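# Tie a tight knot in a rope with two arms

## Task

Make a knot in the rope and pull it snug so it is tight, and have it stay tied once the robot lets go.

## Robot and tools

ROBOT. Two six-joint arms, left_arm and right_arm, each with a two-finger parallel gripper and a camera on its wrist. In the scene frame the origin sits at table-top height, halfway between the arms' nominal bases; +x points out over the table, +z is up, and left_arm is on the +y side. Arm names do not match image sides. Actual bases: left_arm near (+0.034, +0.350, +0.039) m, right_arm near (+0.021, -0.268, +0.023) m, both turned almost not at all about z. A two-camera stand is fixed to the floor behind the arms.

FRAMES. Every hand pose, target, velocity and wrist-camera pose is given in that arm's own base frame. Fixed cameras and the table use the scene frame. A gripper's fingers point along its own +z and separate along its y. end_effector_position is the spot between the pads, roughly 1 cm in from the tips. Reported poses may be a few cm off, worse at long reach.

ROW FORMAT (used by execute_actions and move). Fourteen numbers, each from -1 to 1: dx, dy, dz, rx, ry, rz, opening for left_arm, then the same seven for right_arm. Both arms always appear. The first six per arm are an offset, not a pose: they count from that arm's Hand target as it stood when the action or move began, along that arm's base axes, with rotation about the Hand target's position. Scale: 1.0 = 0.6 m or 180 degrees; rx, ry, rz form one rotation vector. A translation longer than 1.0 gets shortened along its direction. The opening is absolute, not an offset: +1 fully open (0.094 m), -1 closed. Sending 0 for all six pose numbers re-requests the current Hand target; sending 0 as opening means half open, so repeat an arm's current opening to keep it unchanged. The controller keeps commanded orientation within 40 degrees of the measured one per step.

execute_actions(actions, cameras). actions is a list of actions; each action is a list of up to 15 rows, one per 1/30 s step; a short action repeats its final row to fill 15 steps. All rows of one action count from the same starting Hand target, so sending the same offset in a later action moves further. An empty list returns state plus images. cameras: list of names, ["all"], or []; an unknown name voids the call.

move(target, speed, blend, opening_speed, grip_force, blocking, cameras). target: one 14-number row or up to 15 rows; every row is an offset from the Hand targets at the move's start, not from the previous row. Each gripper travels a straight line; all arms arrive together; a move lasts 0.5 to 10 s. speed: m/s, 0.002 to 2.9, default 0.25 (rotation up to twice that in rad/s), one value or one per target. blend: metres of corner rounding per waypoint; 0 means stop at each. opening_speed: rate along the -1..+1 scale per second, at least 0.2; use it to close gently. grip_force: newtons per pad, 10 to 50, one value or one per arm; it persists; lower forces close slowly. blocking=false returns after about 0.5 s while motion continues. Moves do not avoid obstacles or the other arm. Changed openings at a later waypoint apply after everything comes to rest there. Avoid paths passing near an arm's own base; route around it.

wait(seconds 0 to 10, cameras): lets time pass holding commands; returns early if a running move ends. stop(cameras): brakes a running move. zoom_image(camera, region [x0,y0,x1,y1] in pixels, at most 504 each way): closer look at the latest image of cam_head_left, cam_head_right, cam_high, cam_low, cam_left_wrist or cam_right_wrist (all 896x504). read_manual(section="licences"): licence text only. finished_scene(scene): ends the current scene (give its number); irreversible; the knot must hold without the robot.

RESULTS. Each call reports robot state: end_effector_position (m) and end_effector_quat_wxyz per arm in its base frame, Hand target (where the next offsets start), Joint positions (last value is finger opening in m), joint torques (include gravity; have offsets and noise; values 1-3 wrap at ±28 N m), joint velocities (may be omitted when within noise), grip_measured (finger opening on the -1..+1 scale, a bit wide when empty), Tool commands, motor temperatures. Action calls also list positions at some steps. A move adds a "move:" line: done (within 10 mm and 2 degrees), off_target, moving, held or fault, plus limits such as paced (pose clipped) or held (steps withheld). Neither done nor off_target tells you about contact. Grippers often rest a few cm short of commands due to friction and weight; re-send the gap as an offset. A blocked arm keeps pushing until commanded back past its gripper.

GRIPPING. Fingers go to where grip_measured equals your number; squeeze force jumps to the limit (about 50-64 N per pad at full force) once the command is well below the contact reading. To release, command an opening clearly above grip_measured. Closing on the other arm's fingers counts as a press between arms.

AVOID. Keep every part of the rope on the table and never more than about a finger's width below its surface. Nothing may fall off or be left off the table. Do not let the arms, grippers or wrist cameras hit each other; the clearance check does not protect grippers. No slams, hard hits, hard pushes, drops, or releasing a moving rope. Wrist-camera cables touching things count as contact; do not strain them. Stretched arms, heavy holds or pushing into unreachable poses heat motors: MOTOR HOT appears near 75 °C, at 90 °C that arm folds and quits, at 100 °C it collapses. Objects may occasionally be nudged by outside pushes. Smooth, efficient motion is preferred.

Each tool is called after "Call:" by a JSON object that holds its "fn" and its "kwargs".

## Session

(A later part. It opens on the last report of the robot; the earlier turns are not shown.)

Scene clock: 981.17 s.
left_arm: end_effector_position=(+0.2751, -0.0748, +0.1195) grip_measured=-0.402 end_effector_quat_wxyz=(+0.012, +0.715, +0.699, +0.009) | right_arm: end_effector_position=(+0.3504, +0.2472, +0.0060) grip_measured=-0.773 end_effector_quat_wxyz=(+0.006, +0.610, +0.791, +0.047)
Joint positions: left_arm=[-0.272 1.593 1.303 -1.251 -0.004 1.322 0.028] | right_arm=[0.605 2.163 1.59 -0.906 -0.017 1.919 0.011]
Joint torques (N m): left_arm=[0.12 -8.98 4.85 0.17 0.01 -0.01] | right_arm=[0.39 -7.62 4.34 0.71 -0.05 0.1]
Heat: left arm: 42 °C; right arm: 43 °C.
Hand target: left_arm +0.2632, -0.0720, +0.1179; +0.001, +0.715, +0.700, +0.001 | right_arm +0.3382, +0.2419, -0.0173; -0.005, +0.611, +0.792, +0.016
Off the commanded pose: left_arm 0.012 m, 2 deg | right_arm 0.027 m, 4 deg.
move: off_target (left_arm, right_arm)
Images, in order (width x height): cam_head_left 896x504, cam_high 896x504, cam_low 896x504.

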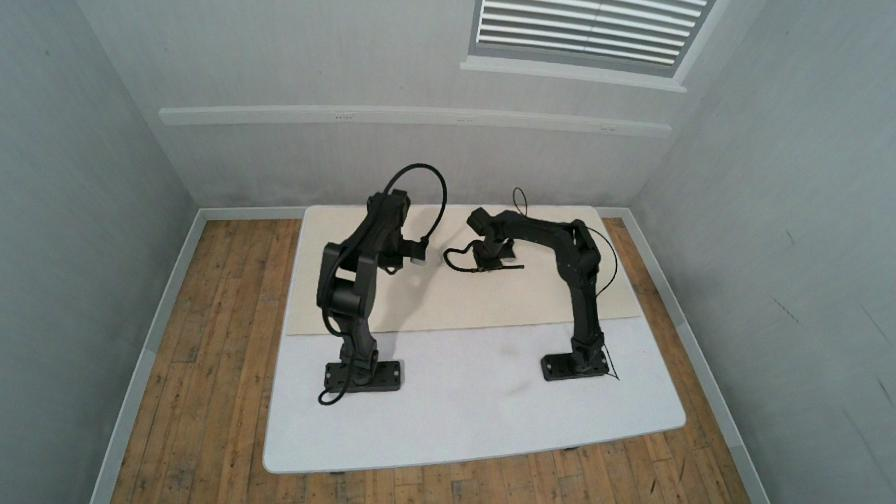

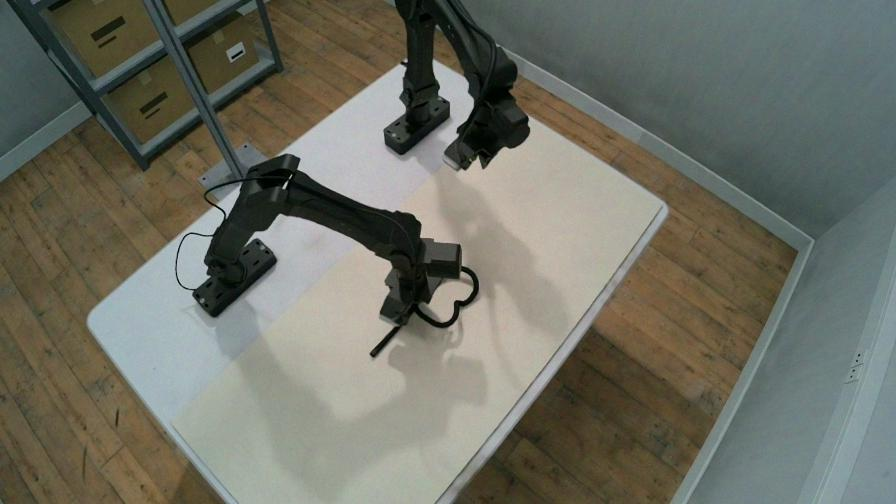

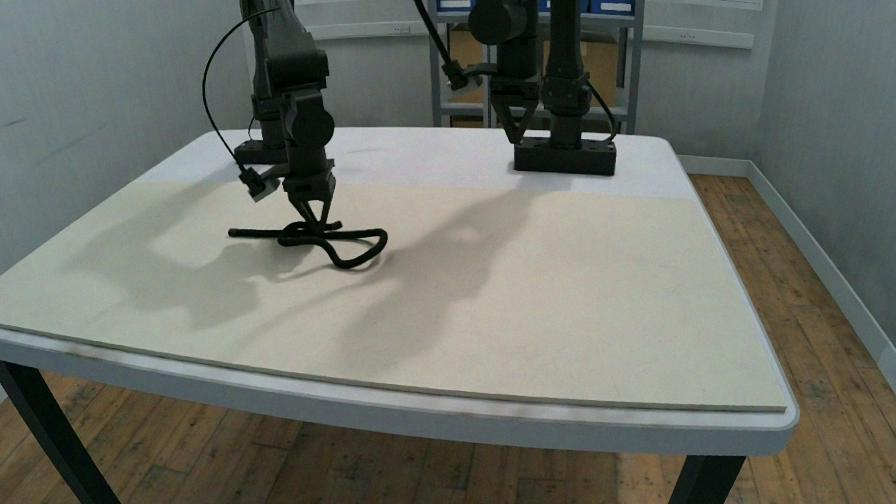

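Call:
{"fn": "move", "kwargs": {"target": [[0,0,0,0,0,0,-0.4,0,0,0,0,0,0,-0.35],[0,0,0,0,0,0,-0.4,0,0,0.15,0,0,0,-0.35],[0.08,-0.12,0,0,0,0.05,-0.4,-0.05,-0.3,0.22,0,0,0.2,-0.4],[0.14,-0.28,-0.03,0,0,0.02,-0.4,-0.08,-0.5,0.28,0,0,0.4,-0.4]], "speed": [0.1,0.15,0.3,0.3], "blend": [0,0.02,0.02,0], "cameras": ["cam_left_wrist","cam_low"]}}

Scene clock: 995.13 s.
left_arm: end_effector_position=(+0.3453, -0.2378, +0.0992) grip_measured=-0.402 end_effector_quat_wxyz=(+0.004, +0.693, +0.721, +0.003) | right_arm: end_effector_position=(+0.2862, -0.0559, +0.1367) grip_measured=-0.397 end_effector_quat_wxyz=(-0.033, +0.029, +0.999, +0.013)
Joint positions: left_arm=[-0.607 2.154 1.957 -1.365 -0.004 0.924 0.028] | right_arm=[-0.204 1.712 1.498 -1.426 -0.013 -0.147 0.028]
Joint torques (N m): left_arm=[0.02 -11.11 9.35 0.14 0.01 -0.02] | right_arm=[-0.46 -8.28 8.9 0.15 -0.02 -0.07]
Heat: left arm: 42 °C; right arm: 43 °C.
Hand target: left_arm +0.3471, -0.2401, +0.0999; +0.001, +0.692, +0.722, +0.001 | right_arm +0.2901, -0.0581, +0.1506; -0.013, +0.029, +0.999, +0.010
Off the commanded pose: left_arm 0.003 m, 0 deg | right_arm 0.015 m, 2 deg.
move: off_target (right_arm); blend cut to 0 m at target 3; target 3's new opening was sent with right_arm's hand 0.011 m and 1 deg from that target
camera_calibration:
cam_left_wrist: T_world_to_cam=[[-0.99966, -0.0251861, 0.00680158, 0.340606], [-0.0200194, 0.90775, 0.419034, 0.218381], [-0.016728, 0.418755, -0.907945, 0.288182], [0, 0, 0, 1]] pos_world=[0.349682, -0.310335, 0.167828]
Images, in order (width x height): cam_low 896x504, cam_left_wrist 896x504.

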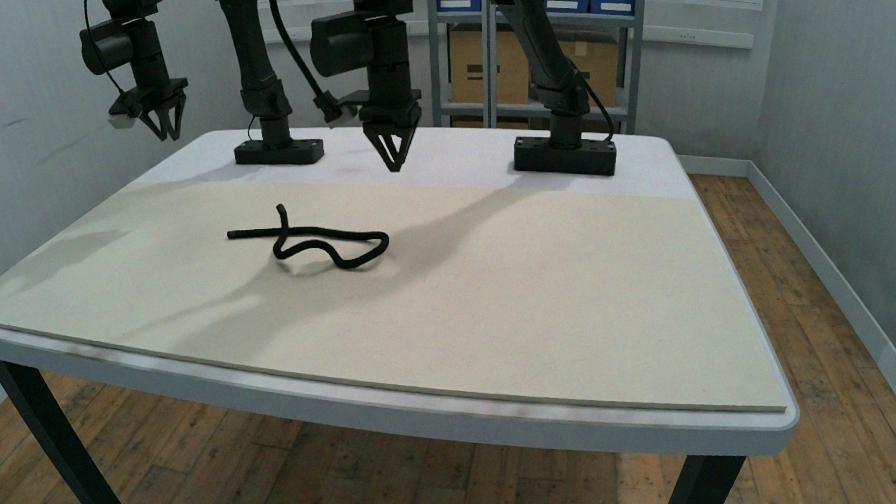

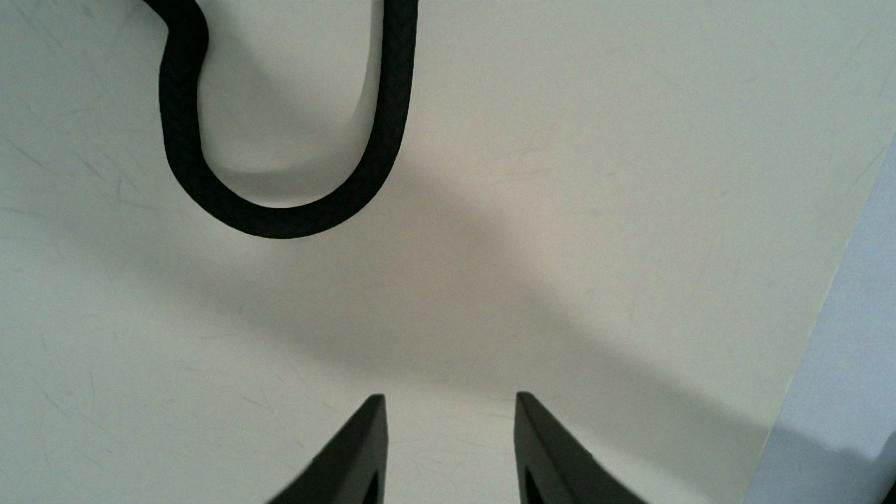

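Call:
{"fn": "move", "kwargs": {"target": [[0.0465,-0.0515,-0.1,0,0,-0.05,-0.4,0,0,0,0,0,0,-0.4],[0.0465,-0.0515,-0.218,0,0,-0.05,-0.4,0,0,0,0,0,0,-0.4],[0.0465,-0.0515,-0.218,0,0,-0.05,-1,0,0,0,0,0,0,-0.4]], "speed": [0.25,0.12,0.1], "blend": [0.01,0,0], "cameras": ["cam_left_wrist","cam_low"]}}

Scene clock: 1007.40 s.
left_arm: end_effector_position=(+0.3762, -0.2691, -0.0161) grip_measured=-0.803 end_effector_quat_wxyz=(+0.003, +0.743, +0.669, +0.003) | right_arm: end_effector_position=(+0.2862, -0.0559, +0.1367) grip_measured=-0.397 end_effector_quat_wxyz=(-0.033, +0.029, +0.999, +0.013)
Joint positions: left_arm=[-0.625 2.409 1.925 -1.08 -0.004 1.051 0.009] | right_arm=[-0.204 1.712 1.498 -1.426 -0.013 -0.147 0.028]
Joint torques (N m): left_arm=[-0.2 -12.72 5.09 0.7 0.01 0.08] | right_arm=[-0.47 -8.27 8.9 0.16 -0.02 -0.02]
Heat: left arm: 43 °C; right arm: 44 °C.
Hand target: left_arm +0.3751, -0.2710, -0.0309; +0.001, +0.747, +0.665, +0.001 | right_arm +0.2901, -0.0581, +0.1506; -0.013, +0.029, +0.999, +0.010
Off the commanded pose: left_arm 0.015 m, 1 deg | right_arm 0.015 m, 2 deg.
move: off_target (left_arm, right_arm); target 3's new opening was sent with left_arm's hand 0.015 m and 1 deg from that target
camera_calibration:
cam_left_wrist: T_world_to_cam=[[-0.992814, 0.11942, 0.00773426, 0.407828], [0.111574, 0.900339, 0.420644, 0.244301], [0.04327, 0.418484, -0.907193, 0.174433], [0, 0, 0, 1]] pos_world=[0.370092, -0.341654, 0.0523264]
Images, in order (width x height): cam_low 896x504, cam_left_wrist 896x504.

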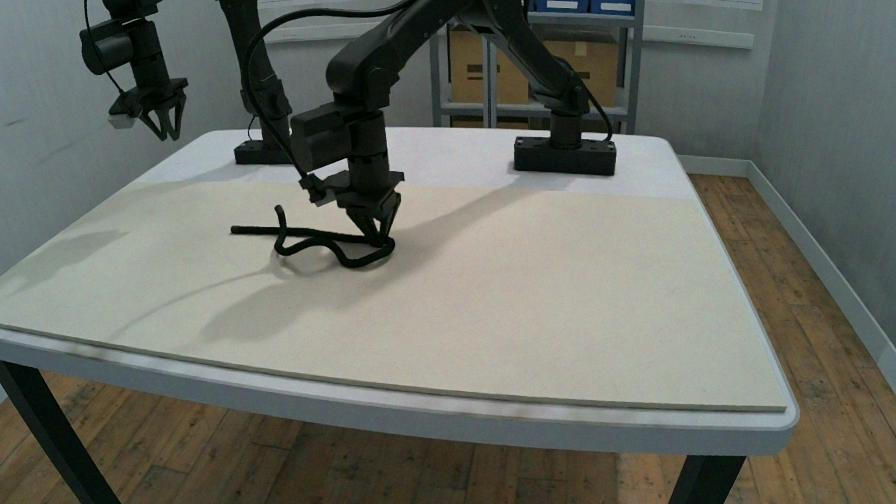

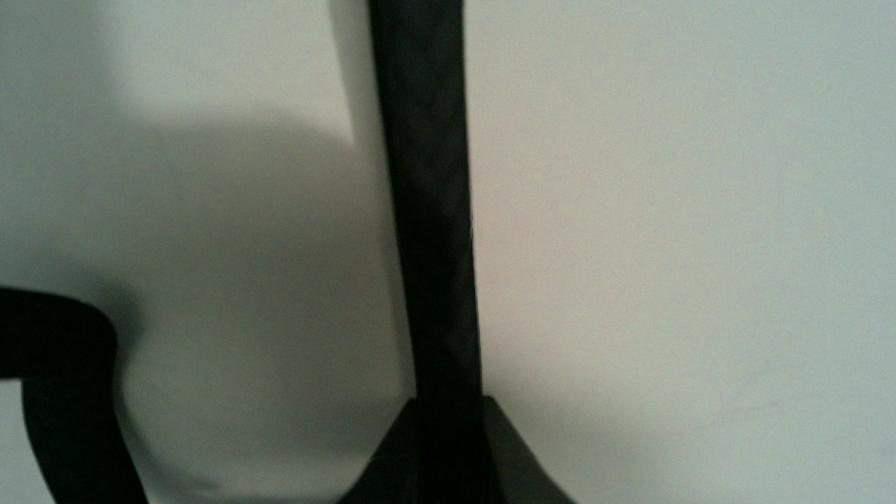

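Call:
{"fn": "move", "kwargs": {"target": [0,0,0,0,0,0,-1,0.03,0.45,-0.11,0,0,0.07,-0.4], "speed": 0.35, "cameras": ["cam_right_wrist"]}}

Scene clock: 1015.90 s.
left_arm: end_effector_position=(+0.3768, -0.2686, -0.0161) grip_measured=-0.804 end_effector_quat_wxyz=(+0.004, +0.739, +0.674, -0.001) | right_arm: end_effector_position=(+0.2954, +0.2003, +0.0839) grip_measured=-0.397 end_effector_quat_wxyz=(-0.031, -0.078, +0.996, -0.001)
Joint positions: left_arm=[-0.62 2.409 1.925 -1.079 0.004 1.043 0.009] | right_arm=[0.579 1.961 1.606 -1.272 -0.028 0.422 0.028]
Joint torques (N m): left_arm=[-0.61 -12.71 5.09 0.69 -0.07 0.17] | right_arm=[0.49 -7.02 9.57 0.6 -0.04 0.06]
Heat: left arm: 45 °C; right arm: 44 °C.
Hand target: left_arm +0.3751, -0.2710, -0.0309; +0.001, +0.747, +0.665, +0.001 | right_arm +0.3082, +0.2119, +0.0847; -0.014, -0.081, +0.997, +0.009
Off the commanded pose: left_arm 0.015 m, 1 deg | right_arm 0.017 m, 2 deg.
move: off_target (left_arm, right_arm)
camera_calibration:
cam_right_wrist: T_world_to_cam=[[0.15836, -0.987381, -0.000433145, 0.152085], [-0.89021, -0.142965, 0.432536, 0.296536], [-0.42714, -0.0681108, -0.901616, 0.300834], [0, 0, 0, 1]] pos_world=[0.368394, 0.21305, 0.14304]
Images, in order (width x height): cam_right_wrist 896x504.

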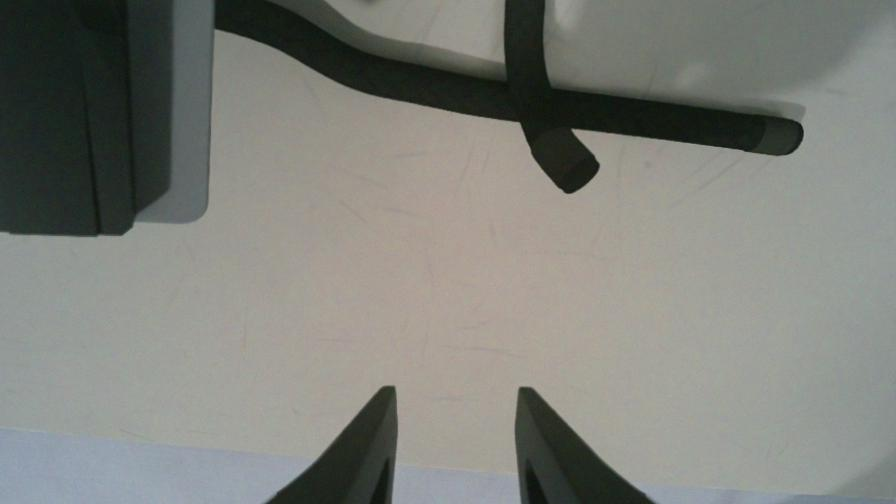

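Call:
{"fn": "move", "kwargs": {"target": [[0,0,0,0,0,0,-1,0.07,-0.055,-0.07,0,0,0.16,-0.4],[0,0,0,0,0,0,-1,0.07,-0.055,-0.135,0,0,0.16,-0.4]], "speed": [0.25,0.12], "cameras": ["cam_right_wrist","cam_low"]}}

Call:
{"fn": "zoom_image", "kwargs": {"camera": "cam_low", "region": [200, 170, 420, 290]}}

Scene clock: 1032.60 s.
left_arm: end_effector_position=(+0.3811, -0.2592, -0.0197) grip_measured=-0.804 end_effector_quat_wxyz=(-0.001, +0.701, +0.713, -0.001) | right_arm: end_effector_position=(+0.3423, +0.1746, +0.0433) grip_measured=-0.397 end_effector_quat_wxyz=(-0.008, -0.328, +0.945, +0.009)
Joint positions: left_arm=[-0.599 2.417 1.925 -1.082 0.002 0.956 0.009] | right_arm=[0.46 2.053 1.578 -1.109 -0.02 -0.208 0.028]
Joint torques (N m): left_arm=[-2.36 -13.19 5.38 0.65 -0.06 1.02] | right_arm=[0.24 -4.03 3.86 1.5 0.05 0.11]
Heat: left arm: 46 °C; right arm: 46 °C.
Hand target: left_arm +0.3751, -0.2710, -0.0310; +0.001, +0.747, +0.665, +0.001 | right_arm +0.3501, +0.1788, +0.0036; -0.016, -0.326, +0.945, +0.005
Off the commanded pose: left_arm 0.017 m, 8 deg | right_arm 0.041 m, 1 deg.
move: off_target (left_arm, right_arm)
camera_calibration:
cam_right_wrist: T_world_to_cam=[[0.621373, -0.783245, -0.0205685, -0.0740103], [-0.718356, -0.579983, 0.384168, 0.371663], [-0.312827, -0.223936, -0.923034, 0.27149], [0, 0, 0, 1]] pos_world=[0.397904, 0.218387, 0.106292]
Images, in order (width x height): cam_low 896x504, cam_right_wrist 896x504.

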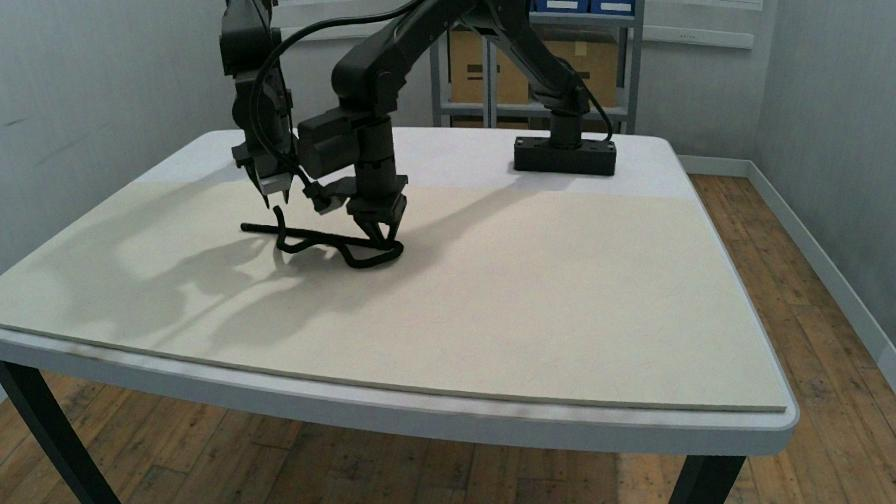

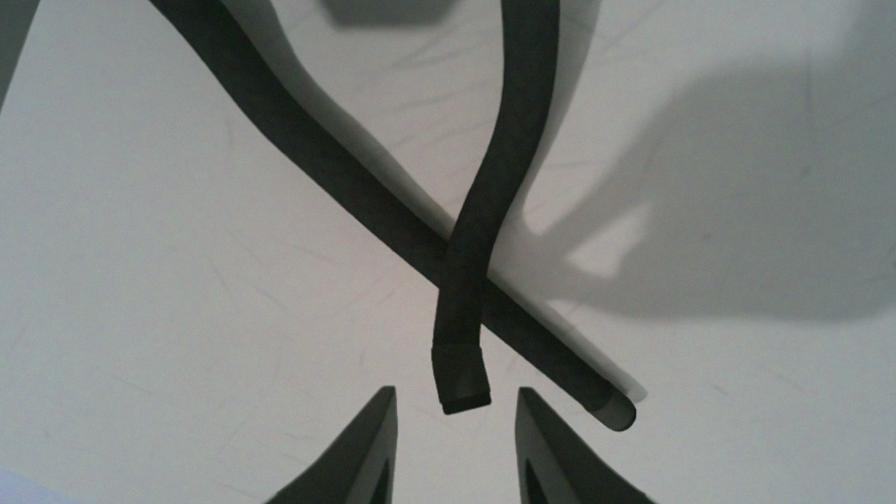

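Scaled by 2.291.

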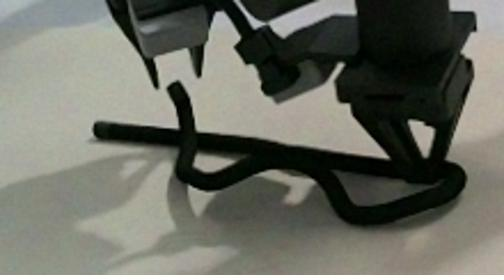

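Call:
{"fn": "move", "kwargs": {"target": [[0,0,0,0,0,0,-1,-0.01,-0.02,0.075,0,0,0,-0.4],[0,0,0,0,0,0,-1,-0.06,-0.12,0.1,0,0,-0.2,-0.4]], "speed": 0.15, "blend": [0.01,0], "cameras": ["cam_low","cam_high"]}}

Scene clock: 1041.23 s.
left_arm: end_effector_position=(+0.3791, -0.2634, -0.0188) grip_measured=-0.804 end_effector_quat_wxyz=(-0.001, +0.740, +0.673, +0.007) | right_arm: end_effector_position=(+0.3146, +0.1094, +0.0594) grip_measured=-0.397 end_effector_quat_wxyz=(-0.026, -0.024, +0.999, +0.007)
Joint positions: left_arm=[-0.615 2.415 1.925 -1.08 -0.015 1.05 0.009] | right_arm=[0.317 1.878 1.395 -1.134 -0.028 0.268 0.028]
Joint torques (N m): left_arm=[-0.99 -13.22 5.08 0.69 0.12 0.1] | right_arm=[-0.47 -10.44 4.57 0.56 -0.01 0.07]
Heat: left arm: 47 °C; right arm: 45 °C.
Hand target: left_arm +0.3751, -0.2710, -0.0310; +0.001, +0.747, +0.665, +0.001 | right_arm +0.3142, +0.1069, +0.0636; -0.014, -0.018, +1.000, +0.010
Off the commanded pose: left_arm 0.015 m, 1 deg | right_arm 0.005 m, 2 deg.
move: off_target (left_arm)
Images, in order (width x height): cam_high 896x504, cam_low 896x504.

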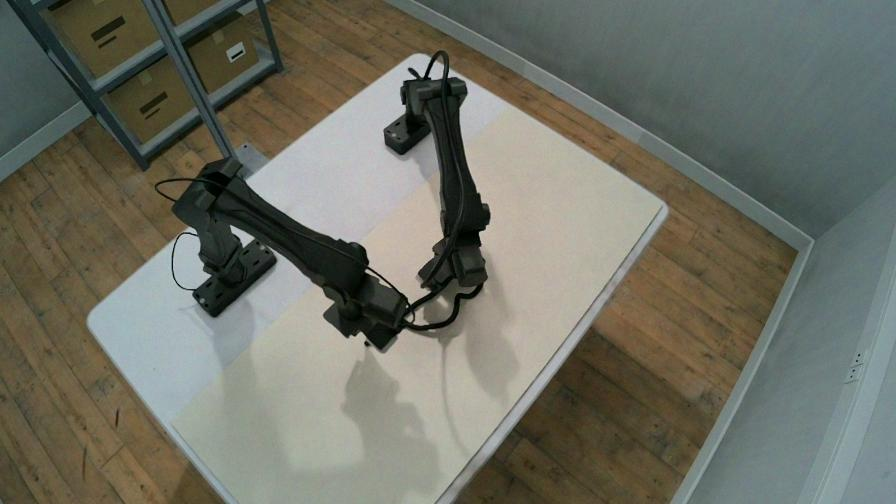

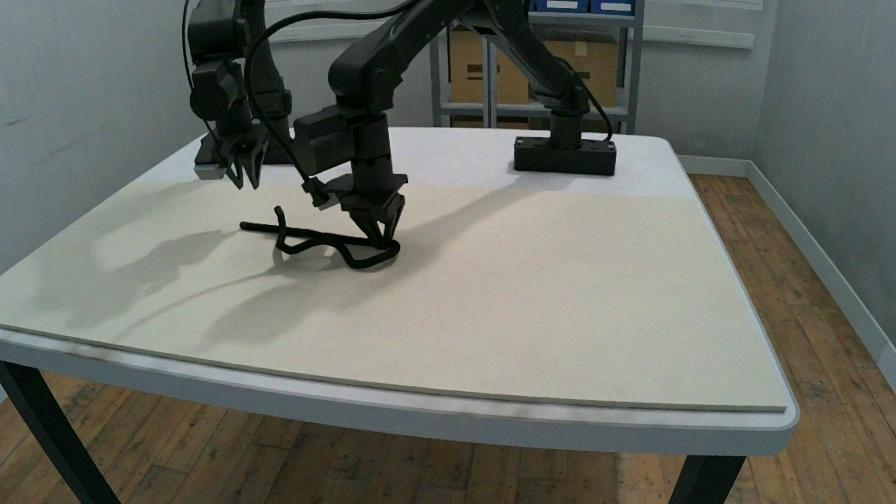

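Call:
{"fn": "move", "kwargs": {"target": [[0,0,0,0,0,0,-0.35,0,0,0,0,0,0,-0.4],[0,0,0.13,0,0,0,-0.35,0,0,0,0,0,0,-0.4],[-0.15,0.3,0.25,0,0,0,-0.35,0,0,0.05,0,0,0,-0.4],[-0.17,0.36,0.25,0,0,0,-0.35,0.08,0.138,0.02,0,0,0.222,-0.4]], "speed": [0.1,0.2,0.3,0.3], "blend": [0,0.02,0.02,0], "cameras": ["cam_right_wrist","cam_low"]}}

Scene clock: 1083.53 s.
left_arm: end_effector_position=(+0.2833, -0.0562, +0.1195) grip_measured=-0.352 end_effector_quat_wxyz=(+0.004, +0.746, +0.666, +0.012) | right_arm: end_effector_position=(+0.3589, +0.1870, +0.0785) grip_measured=-0.397 end_effector_quat_wxyz=(-0.011, -0.354, +0.935, +0.007)
Joint positions: left_arm=[-0.208 1.617 1.327 -1.262 -0.014 1.475 0.03] | right_arm=[0.47 2.121 1.823 -1.292 -0.017 -0.254 0.028]
Joint torques (N m): left_arm=[0.49 -9.46 4.9 0.22 0.12 0.09] | right_arm=[0.29 -8.03 9.03 0.28 0.03 -0.02]
Heat: left arm: 49 °C; right arm: 44 °C.
Hand target: left_arm +0.2730, -0.0550, +0.1190; +0.001, +0.747, +0.665, +0.001 | right_arm +0.3622, +0.1897, +0.0755; -0.016, -0.359, +0.933, +0.005
Off the commanded pose: left_arm 0.010 m, 1 deg | right_arm 0.005 m, 1 deg.
move: done
camera_calibration:
cam_right_wrist: T_world_to_cam=[[0.66429, -0.747226, -0.0193035, -0.096114], [-0.683217, -0.617455, 0.389826, 0.371259], [-0.303207, -0.245769, -0.920686, 0.312364], [0, 0, 0, 1]] pos_world=[0.412209, 0.234187, 0.141008]
Images, in order (width x height): cam_low 896x504, cam_right_wrist 896x504.

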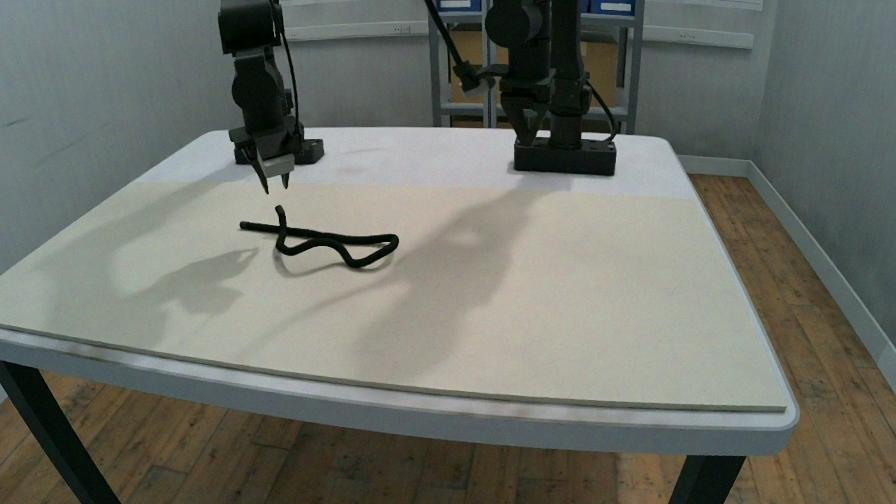

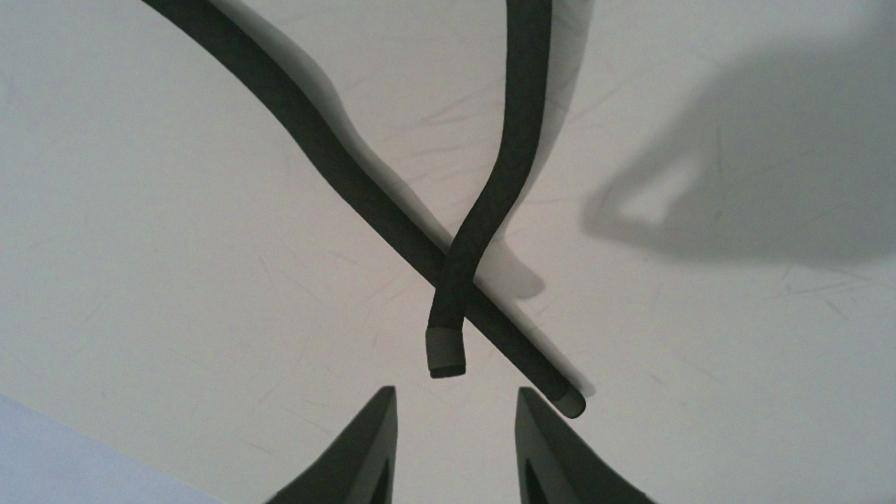

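Call:
{"fn": "move", "kwargs": {"target": [[0,0,0,0,0,0,-0.35,0,0,-0.124,0,0,0,-0.4],[0,0,0,0,0,0,-0.35,0,0,-0.124,0,0,0,-1],[0,0,0,0,0,0,-0.35,0,0,-0.1,0,0,0,-1],[0,0,0,0,0,0,-0.35,-0.1,0.01,-0.1,0,0,-0.15,-1],[0,0,0,0,0,0,-0.35,-0.11,0.01,-0.153,0,0,-0.17,-1]], "speed": [0.12,0.1,0.12,0.12,0.12], "blend": [0,0,0.005,0.005,0], "cameras": ["cam_right_wrist","cam_low","cam_high"]}}

Scene clock: 1097.77 s.
left_arm: end_effector_position=(+0.2833, -0.0562, +0.1195) grip_measured=-0.352 end_effector_quat_wxyz=(+0.004, +0.746, +0.666, +0.012) | right_arm: end_effector_position=(+0.3016, +0.1944, +0.0021) grip_measured=-0.986 end_effector_quat_wxyz=(-0.010, -0.098, +0.995, +0.009)
Joint positions: left_arm=[-0.208 1.617 1.327 -1.262 -0.014 1.476 0.03] | right_arm=[0.557 2.01 1.341 -0.912 -0.026 0.36 0.001]
Joint torques (N m): left_arm=[0.47 -9.46 4.9 0.21 0.11 0.09] | right_arm=[0.68 -7.32 2.77 1.11 -0.04 0.11]
Heat: left arm: 46 °C; right arm: 43 °C.
Hand target: left_arm +0.2730, -0.0550, +0.1190; +0.001, +0.747, +0.665, +0.001 | right_arm +0.2962, +0.1956, -0.0162; -0.014, -0.100, +0.995, +0.009
Off the commanded pose: left_arm 0.010 m, 1 deg | right_arm 0.019 m, 1 deg.
move: off_target (right_arm); target 2's new opening was sent with right_arm's hand 0.015 m and 2 deg from that target
camera_calibration:
cam_right_wrist: T_world_to_cam=[[0.198536, -0.979923, -0.018297, 0.131725], [-0.899669, -0.189619, 0.393243, 0.348599], [-0.388817, -0.0616116, -0.919253, 0.216471], [0, 0, 0, 1]] pos_world=[0.37164, 0.208518, 0.0643177]
Images, in order (width x height): cam_high 896x504, cam_low 896x504, cam_right_wrist 896x504.

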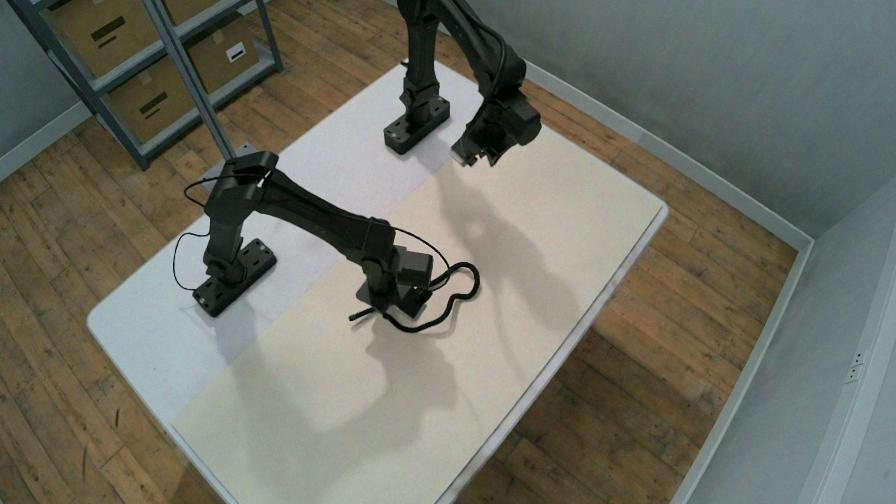

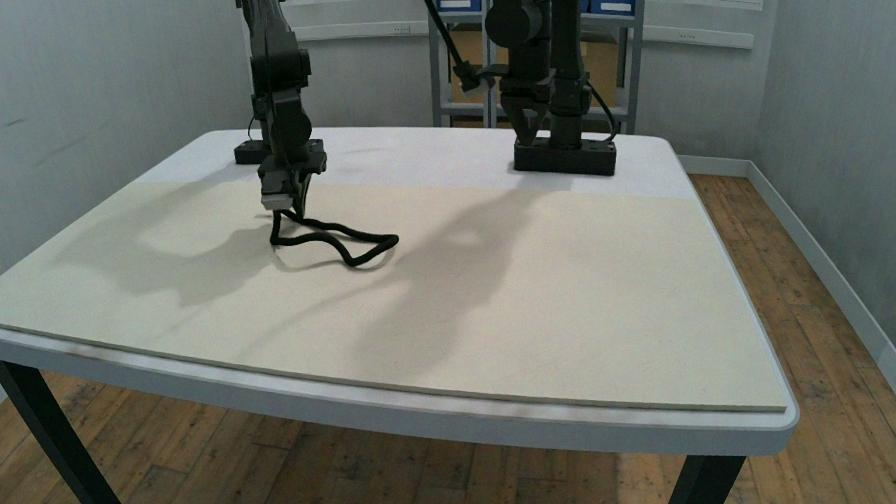

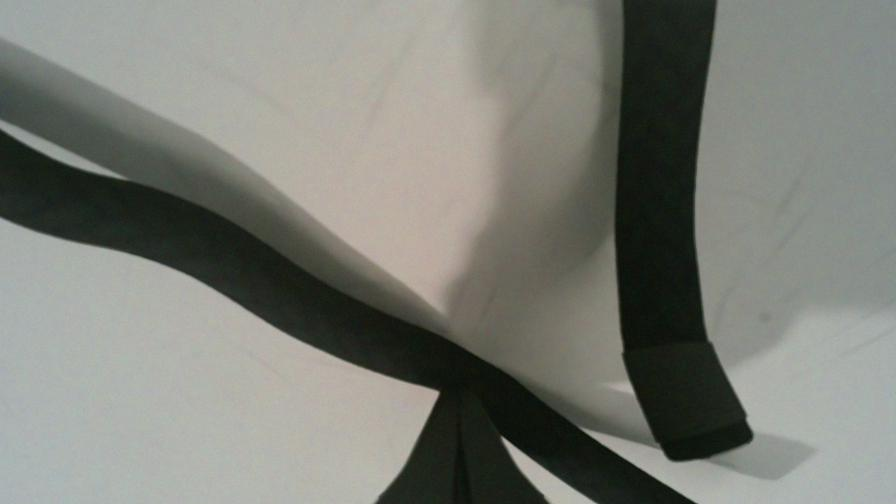

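Call:
{"fn": "move", "kwargs": {"target": [[0,0,0,0,0,0,-0.35,0,0,0.02,0,0,0,-0.4],[0,0,0,0,0,0,-0.35,0,0,0.16,0,0,0,-0.4],[0,0,0,0,0,0,-0.35,-0.03,-0.05,0.22,0,0,0.1,-0.4]], "speed": [0.1,0.2,0.25], "blend": [0,0.02,0], "cameras": ["cam_right_wrist","cam_low","cam_high"]}}

Call:
{"fn": "zoom_image", "kwargs": {"camera": "cam_high", "region": [330, 230, 530, 370]}}

Scene clock: 1123.53 s.
left_arm: end_effector_position=(+0.2833, -0.0562, +0.1195) grip_measured=-0.352 end_effector_quat_wxyz=(+0.004, +0.746, +0.666, +0.012) | right_arm: end_effector_position=(+0.2745, +0.1672, +0.1033) grip_measured=-0.403 end_effector_quat_wxyz=(-0.031, -0.254, +0.967, +0.004)
Joint positions: left_arm=[-0.208 1.617 1.327 -1.262 -0.014 1.476 0.03] | right_arm=[0.53 1.818 1.494 -1.304 -0.025 0.015 0.028]
Joint torques (N m): left_arm=[0.5 -9.44 4.9 0.21 0.12 0.09] | right_arm=[-0.57 -9.46 7.87 0.22 0.03 -0.01]
Heat: left arm: 44 °C; right arm: 42 °C.
Hand target: left_arm +0.2730, -0.0550, +0.1190; +0.001, +0.747, +0.665, +0.001 | right_arm +0.2782, +0.1656, +0.1158; -0.016, -0.254, +0.967, +0.006
Off the commanded pose: left_arm 0.010 m, 1 deg | right_arm 0.013 m, 2 deg.
move: off_target (right_arm)
camera_calibration:
cam_right_wrist: T_world_to_cam=[[0.494149, -0.869087, -0.022464, 0.0130427], [-0.780591, -0.454911, 0.428642, 0.287325], [-0.382746, -0.194278, -0.903195, 0.316302], [0, 0, 0, 1]] pos_world=[0.338902, 0.203493, 0.162816]
Images, in order (width x height): cam_high 896x504, cam_low 896x504, cam_right_wrist 896x504.

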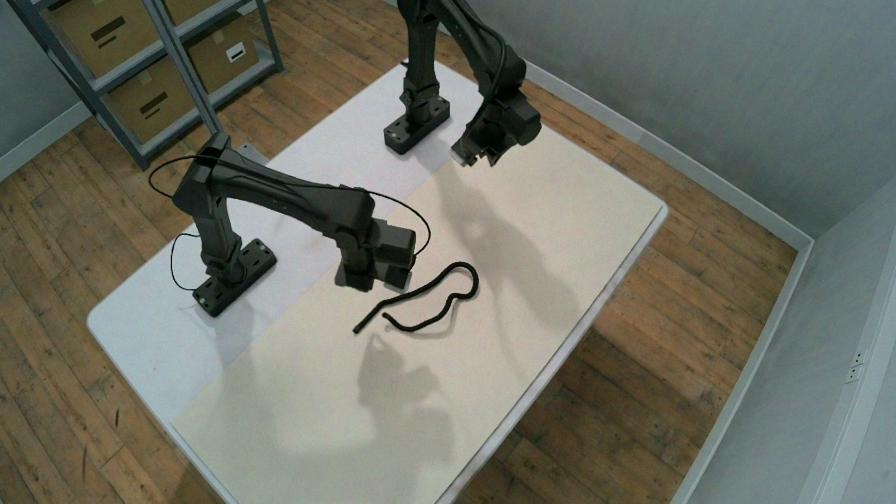

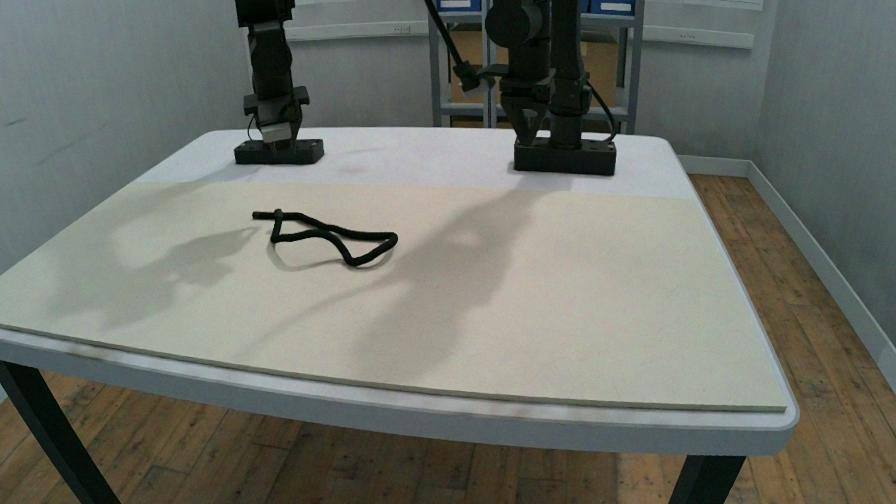

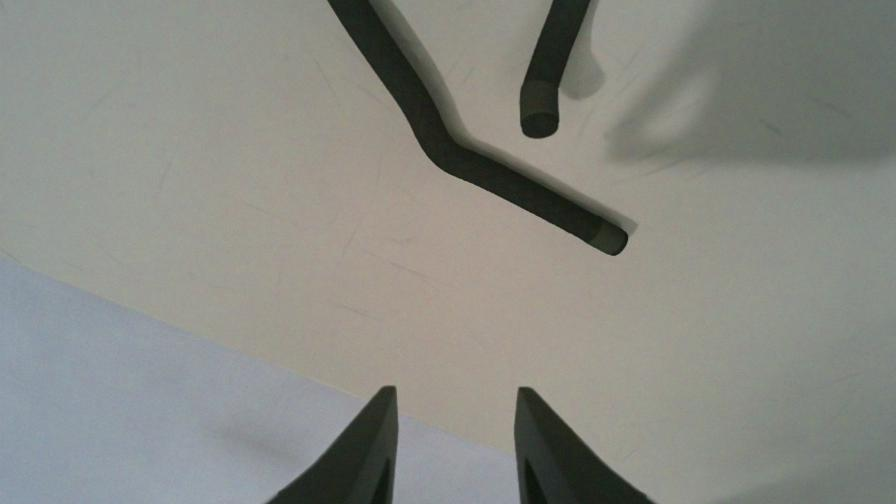

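Scaled by 2.520.

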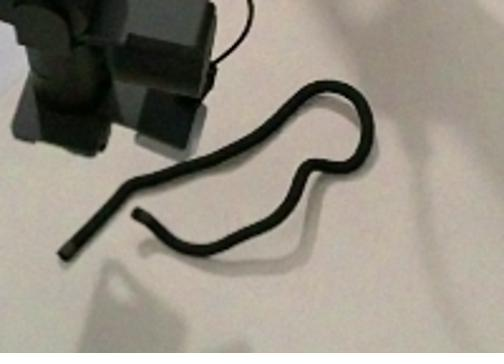

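Call:
{"fn": "move", "kwargs": {"target": [[0,0,0,0,0,0,-0.35,0.14,0.017,-0.07,0,0,-0.08,-0.4],[0,0,0,0,0,0,-0.35,0.14,0.017,-0.206,0,0,-0.08,-0.4]], "speed": [0.25,0.12], "cameras": ["cam_right_wrist"]}}

Scene clock: 1187.00 s.
left_arm: end_effector_position=(+0.2833, -0.0562, +0.1195) grip_measured=-0.352 end_effector_quat_wxyz=(+0.004, +0.746, +0.666, +0.012) | right_arm: end_effector_position=(+0.3653, +0.1794, +0.0059) grip_measured=-0.403 end_effector_quat_wxyz=(-0.003, -0.136, +0.991, +0.012)
Joint positions: left_arm=[-0.208 1.617 1.327 -1.262 -0.014 1.476 0.03] | right_arm=[0.443 2.165 1.598 -1.002 -0.025 0.171 0.028]
Joint torques (N m): left_arm=[0.5 -9.46 4.92 0.2 0.11 0.1] | right_arm=[-0.32 -8.55 4.9 0.66 -0.01 0.09]
Heat: left arm: 42 °C; right arm: 46 °C.
Hand target: left_arm +0.2730, -0.0550, +0.1190; +0.001, +0.747, +0.665, +0.001 | right_arm +0.3622, +0.1759, -0.0078; -0.015, -0.131, +0.991, +0.008
Off the commanded pose: left_arm 0.010 m, 1 deg | right_arm 0.014 m, 2 deg.
move: off_target (right_arm)
camera_calibration:
cam_right_wrist: T_world_to_cam=[[0.271761, -0.962088, -0.0230652, 0.0745354], [-0.888312, -0.259997, 0.378553, 0.410085], [-0.370198, -0.082387, -0.925292, 0.240783], [0, 0, 0, 1]] pos_world=[0.433165, 0.198168, 0.0692751]
Images, in order (width x height): cam_right_wrist 896x504.

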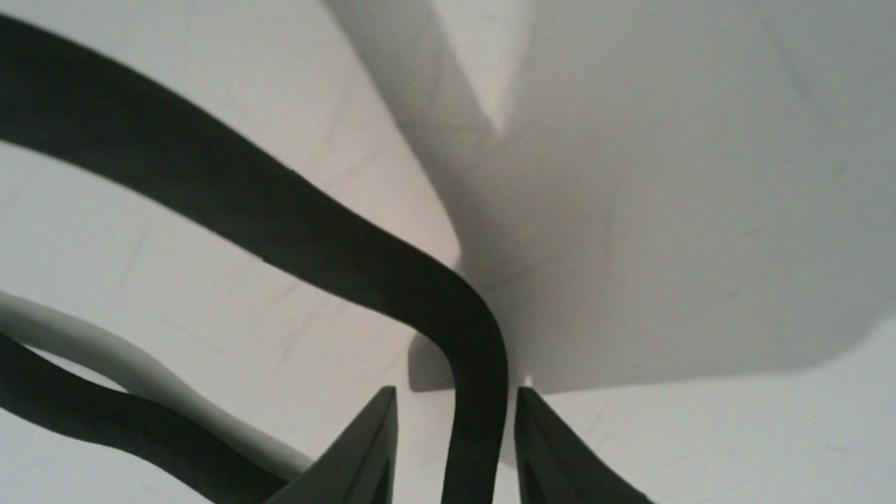

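Call:
{"fn": "move", "kwargs": {"target": [0,0,0,0,0,0,-0.35,0,0,0,0,0,0,-1], "opening_speed": 1.5, "cameras": ["cam_high","cam_right_wrist","cam_low"]}}

Scene clock: 1214.13 s.
left_arm: end_effector_position=(+0.2833, -0.0562, +0.1195) grip_measured=-0.352 end_effector_quat_wxyz=(+0.004, +0.746, +0.666, +0.012) | right_arm: end_effector_position=(+0.3654, +0.1794, +0.0059) grip_measured=-0.852 end_effector_quat_wxyz=(-0.003, -0.135, +0.991, +0.012)
Joint positions: left_arm=[-0.208 1.617 1.327 -1.262 -0.014 1.476 0.03] | right_arm=[0.443 2.165 1.598 -1.002 -0.025 0.171 0.007]
Joint torques (N m): left_arm=[0.49 -9.46 4.9 0.21 0.11 0.09] | right_arm=[-0.32 -8.53 4.93 0.66 -0.01 0.09]
Heat: left arm: 42 °C; right arm: 43 °C.
Hand target: left_arm +0.2730, -0.0550, +0.1190; +0.001, +0.747, +0.665, +0.001 | right_arm +0.3622, +0.1759, -0.0078; -0.015, -0.131, +0.991, +0.008
Off the commanded pose: left_arm 0.010 m, 1 deg | right_arm 0.014 m, 2 deg.
move: off_target (right_arm)
camera_calibration:
cam_right_wrist: T_world_to_cam=[[0.271388, -0.962193, -0.0231131, 0.0746952], [-0.888545, -0.2597, 0.378211, 0.41024], [-0.369914, -0.0821047, -0.925431, 0.24065], [0, 0, 0, 1]] pos_world=[0.433266, 0.198169, 0.0692742]
Images, in order (width x height): cam_high 896x504, cam_low 896x504, cam_right_wrist 896x504.

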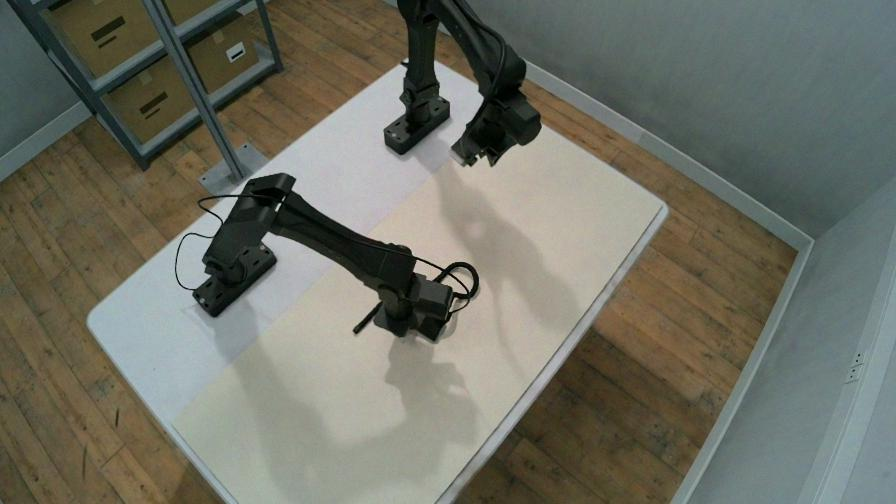

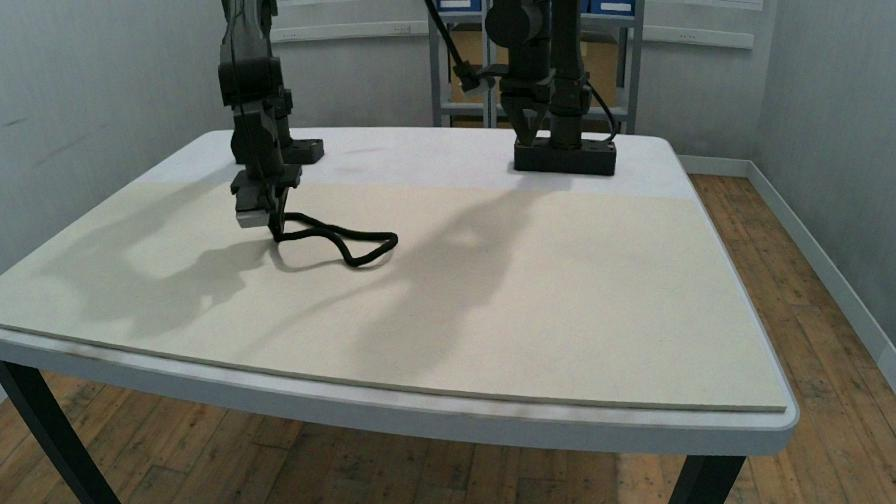

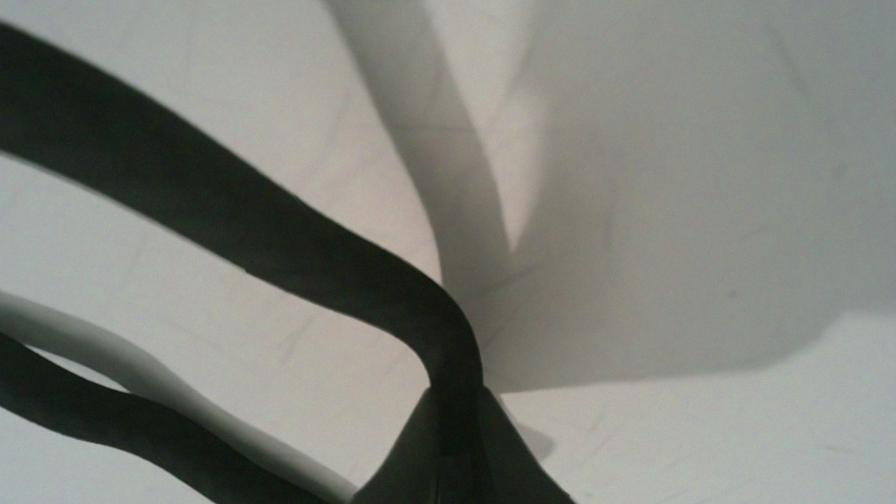

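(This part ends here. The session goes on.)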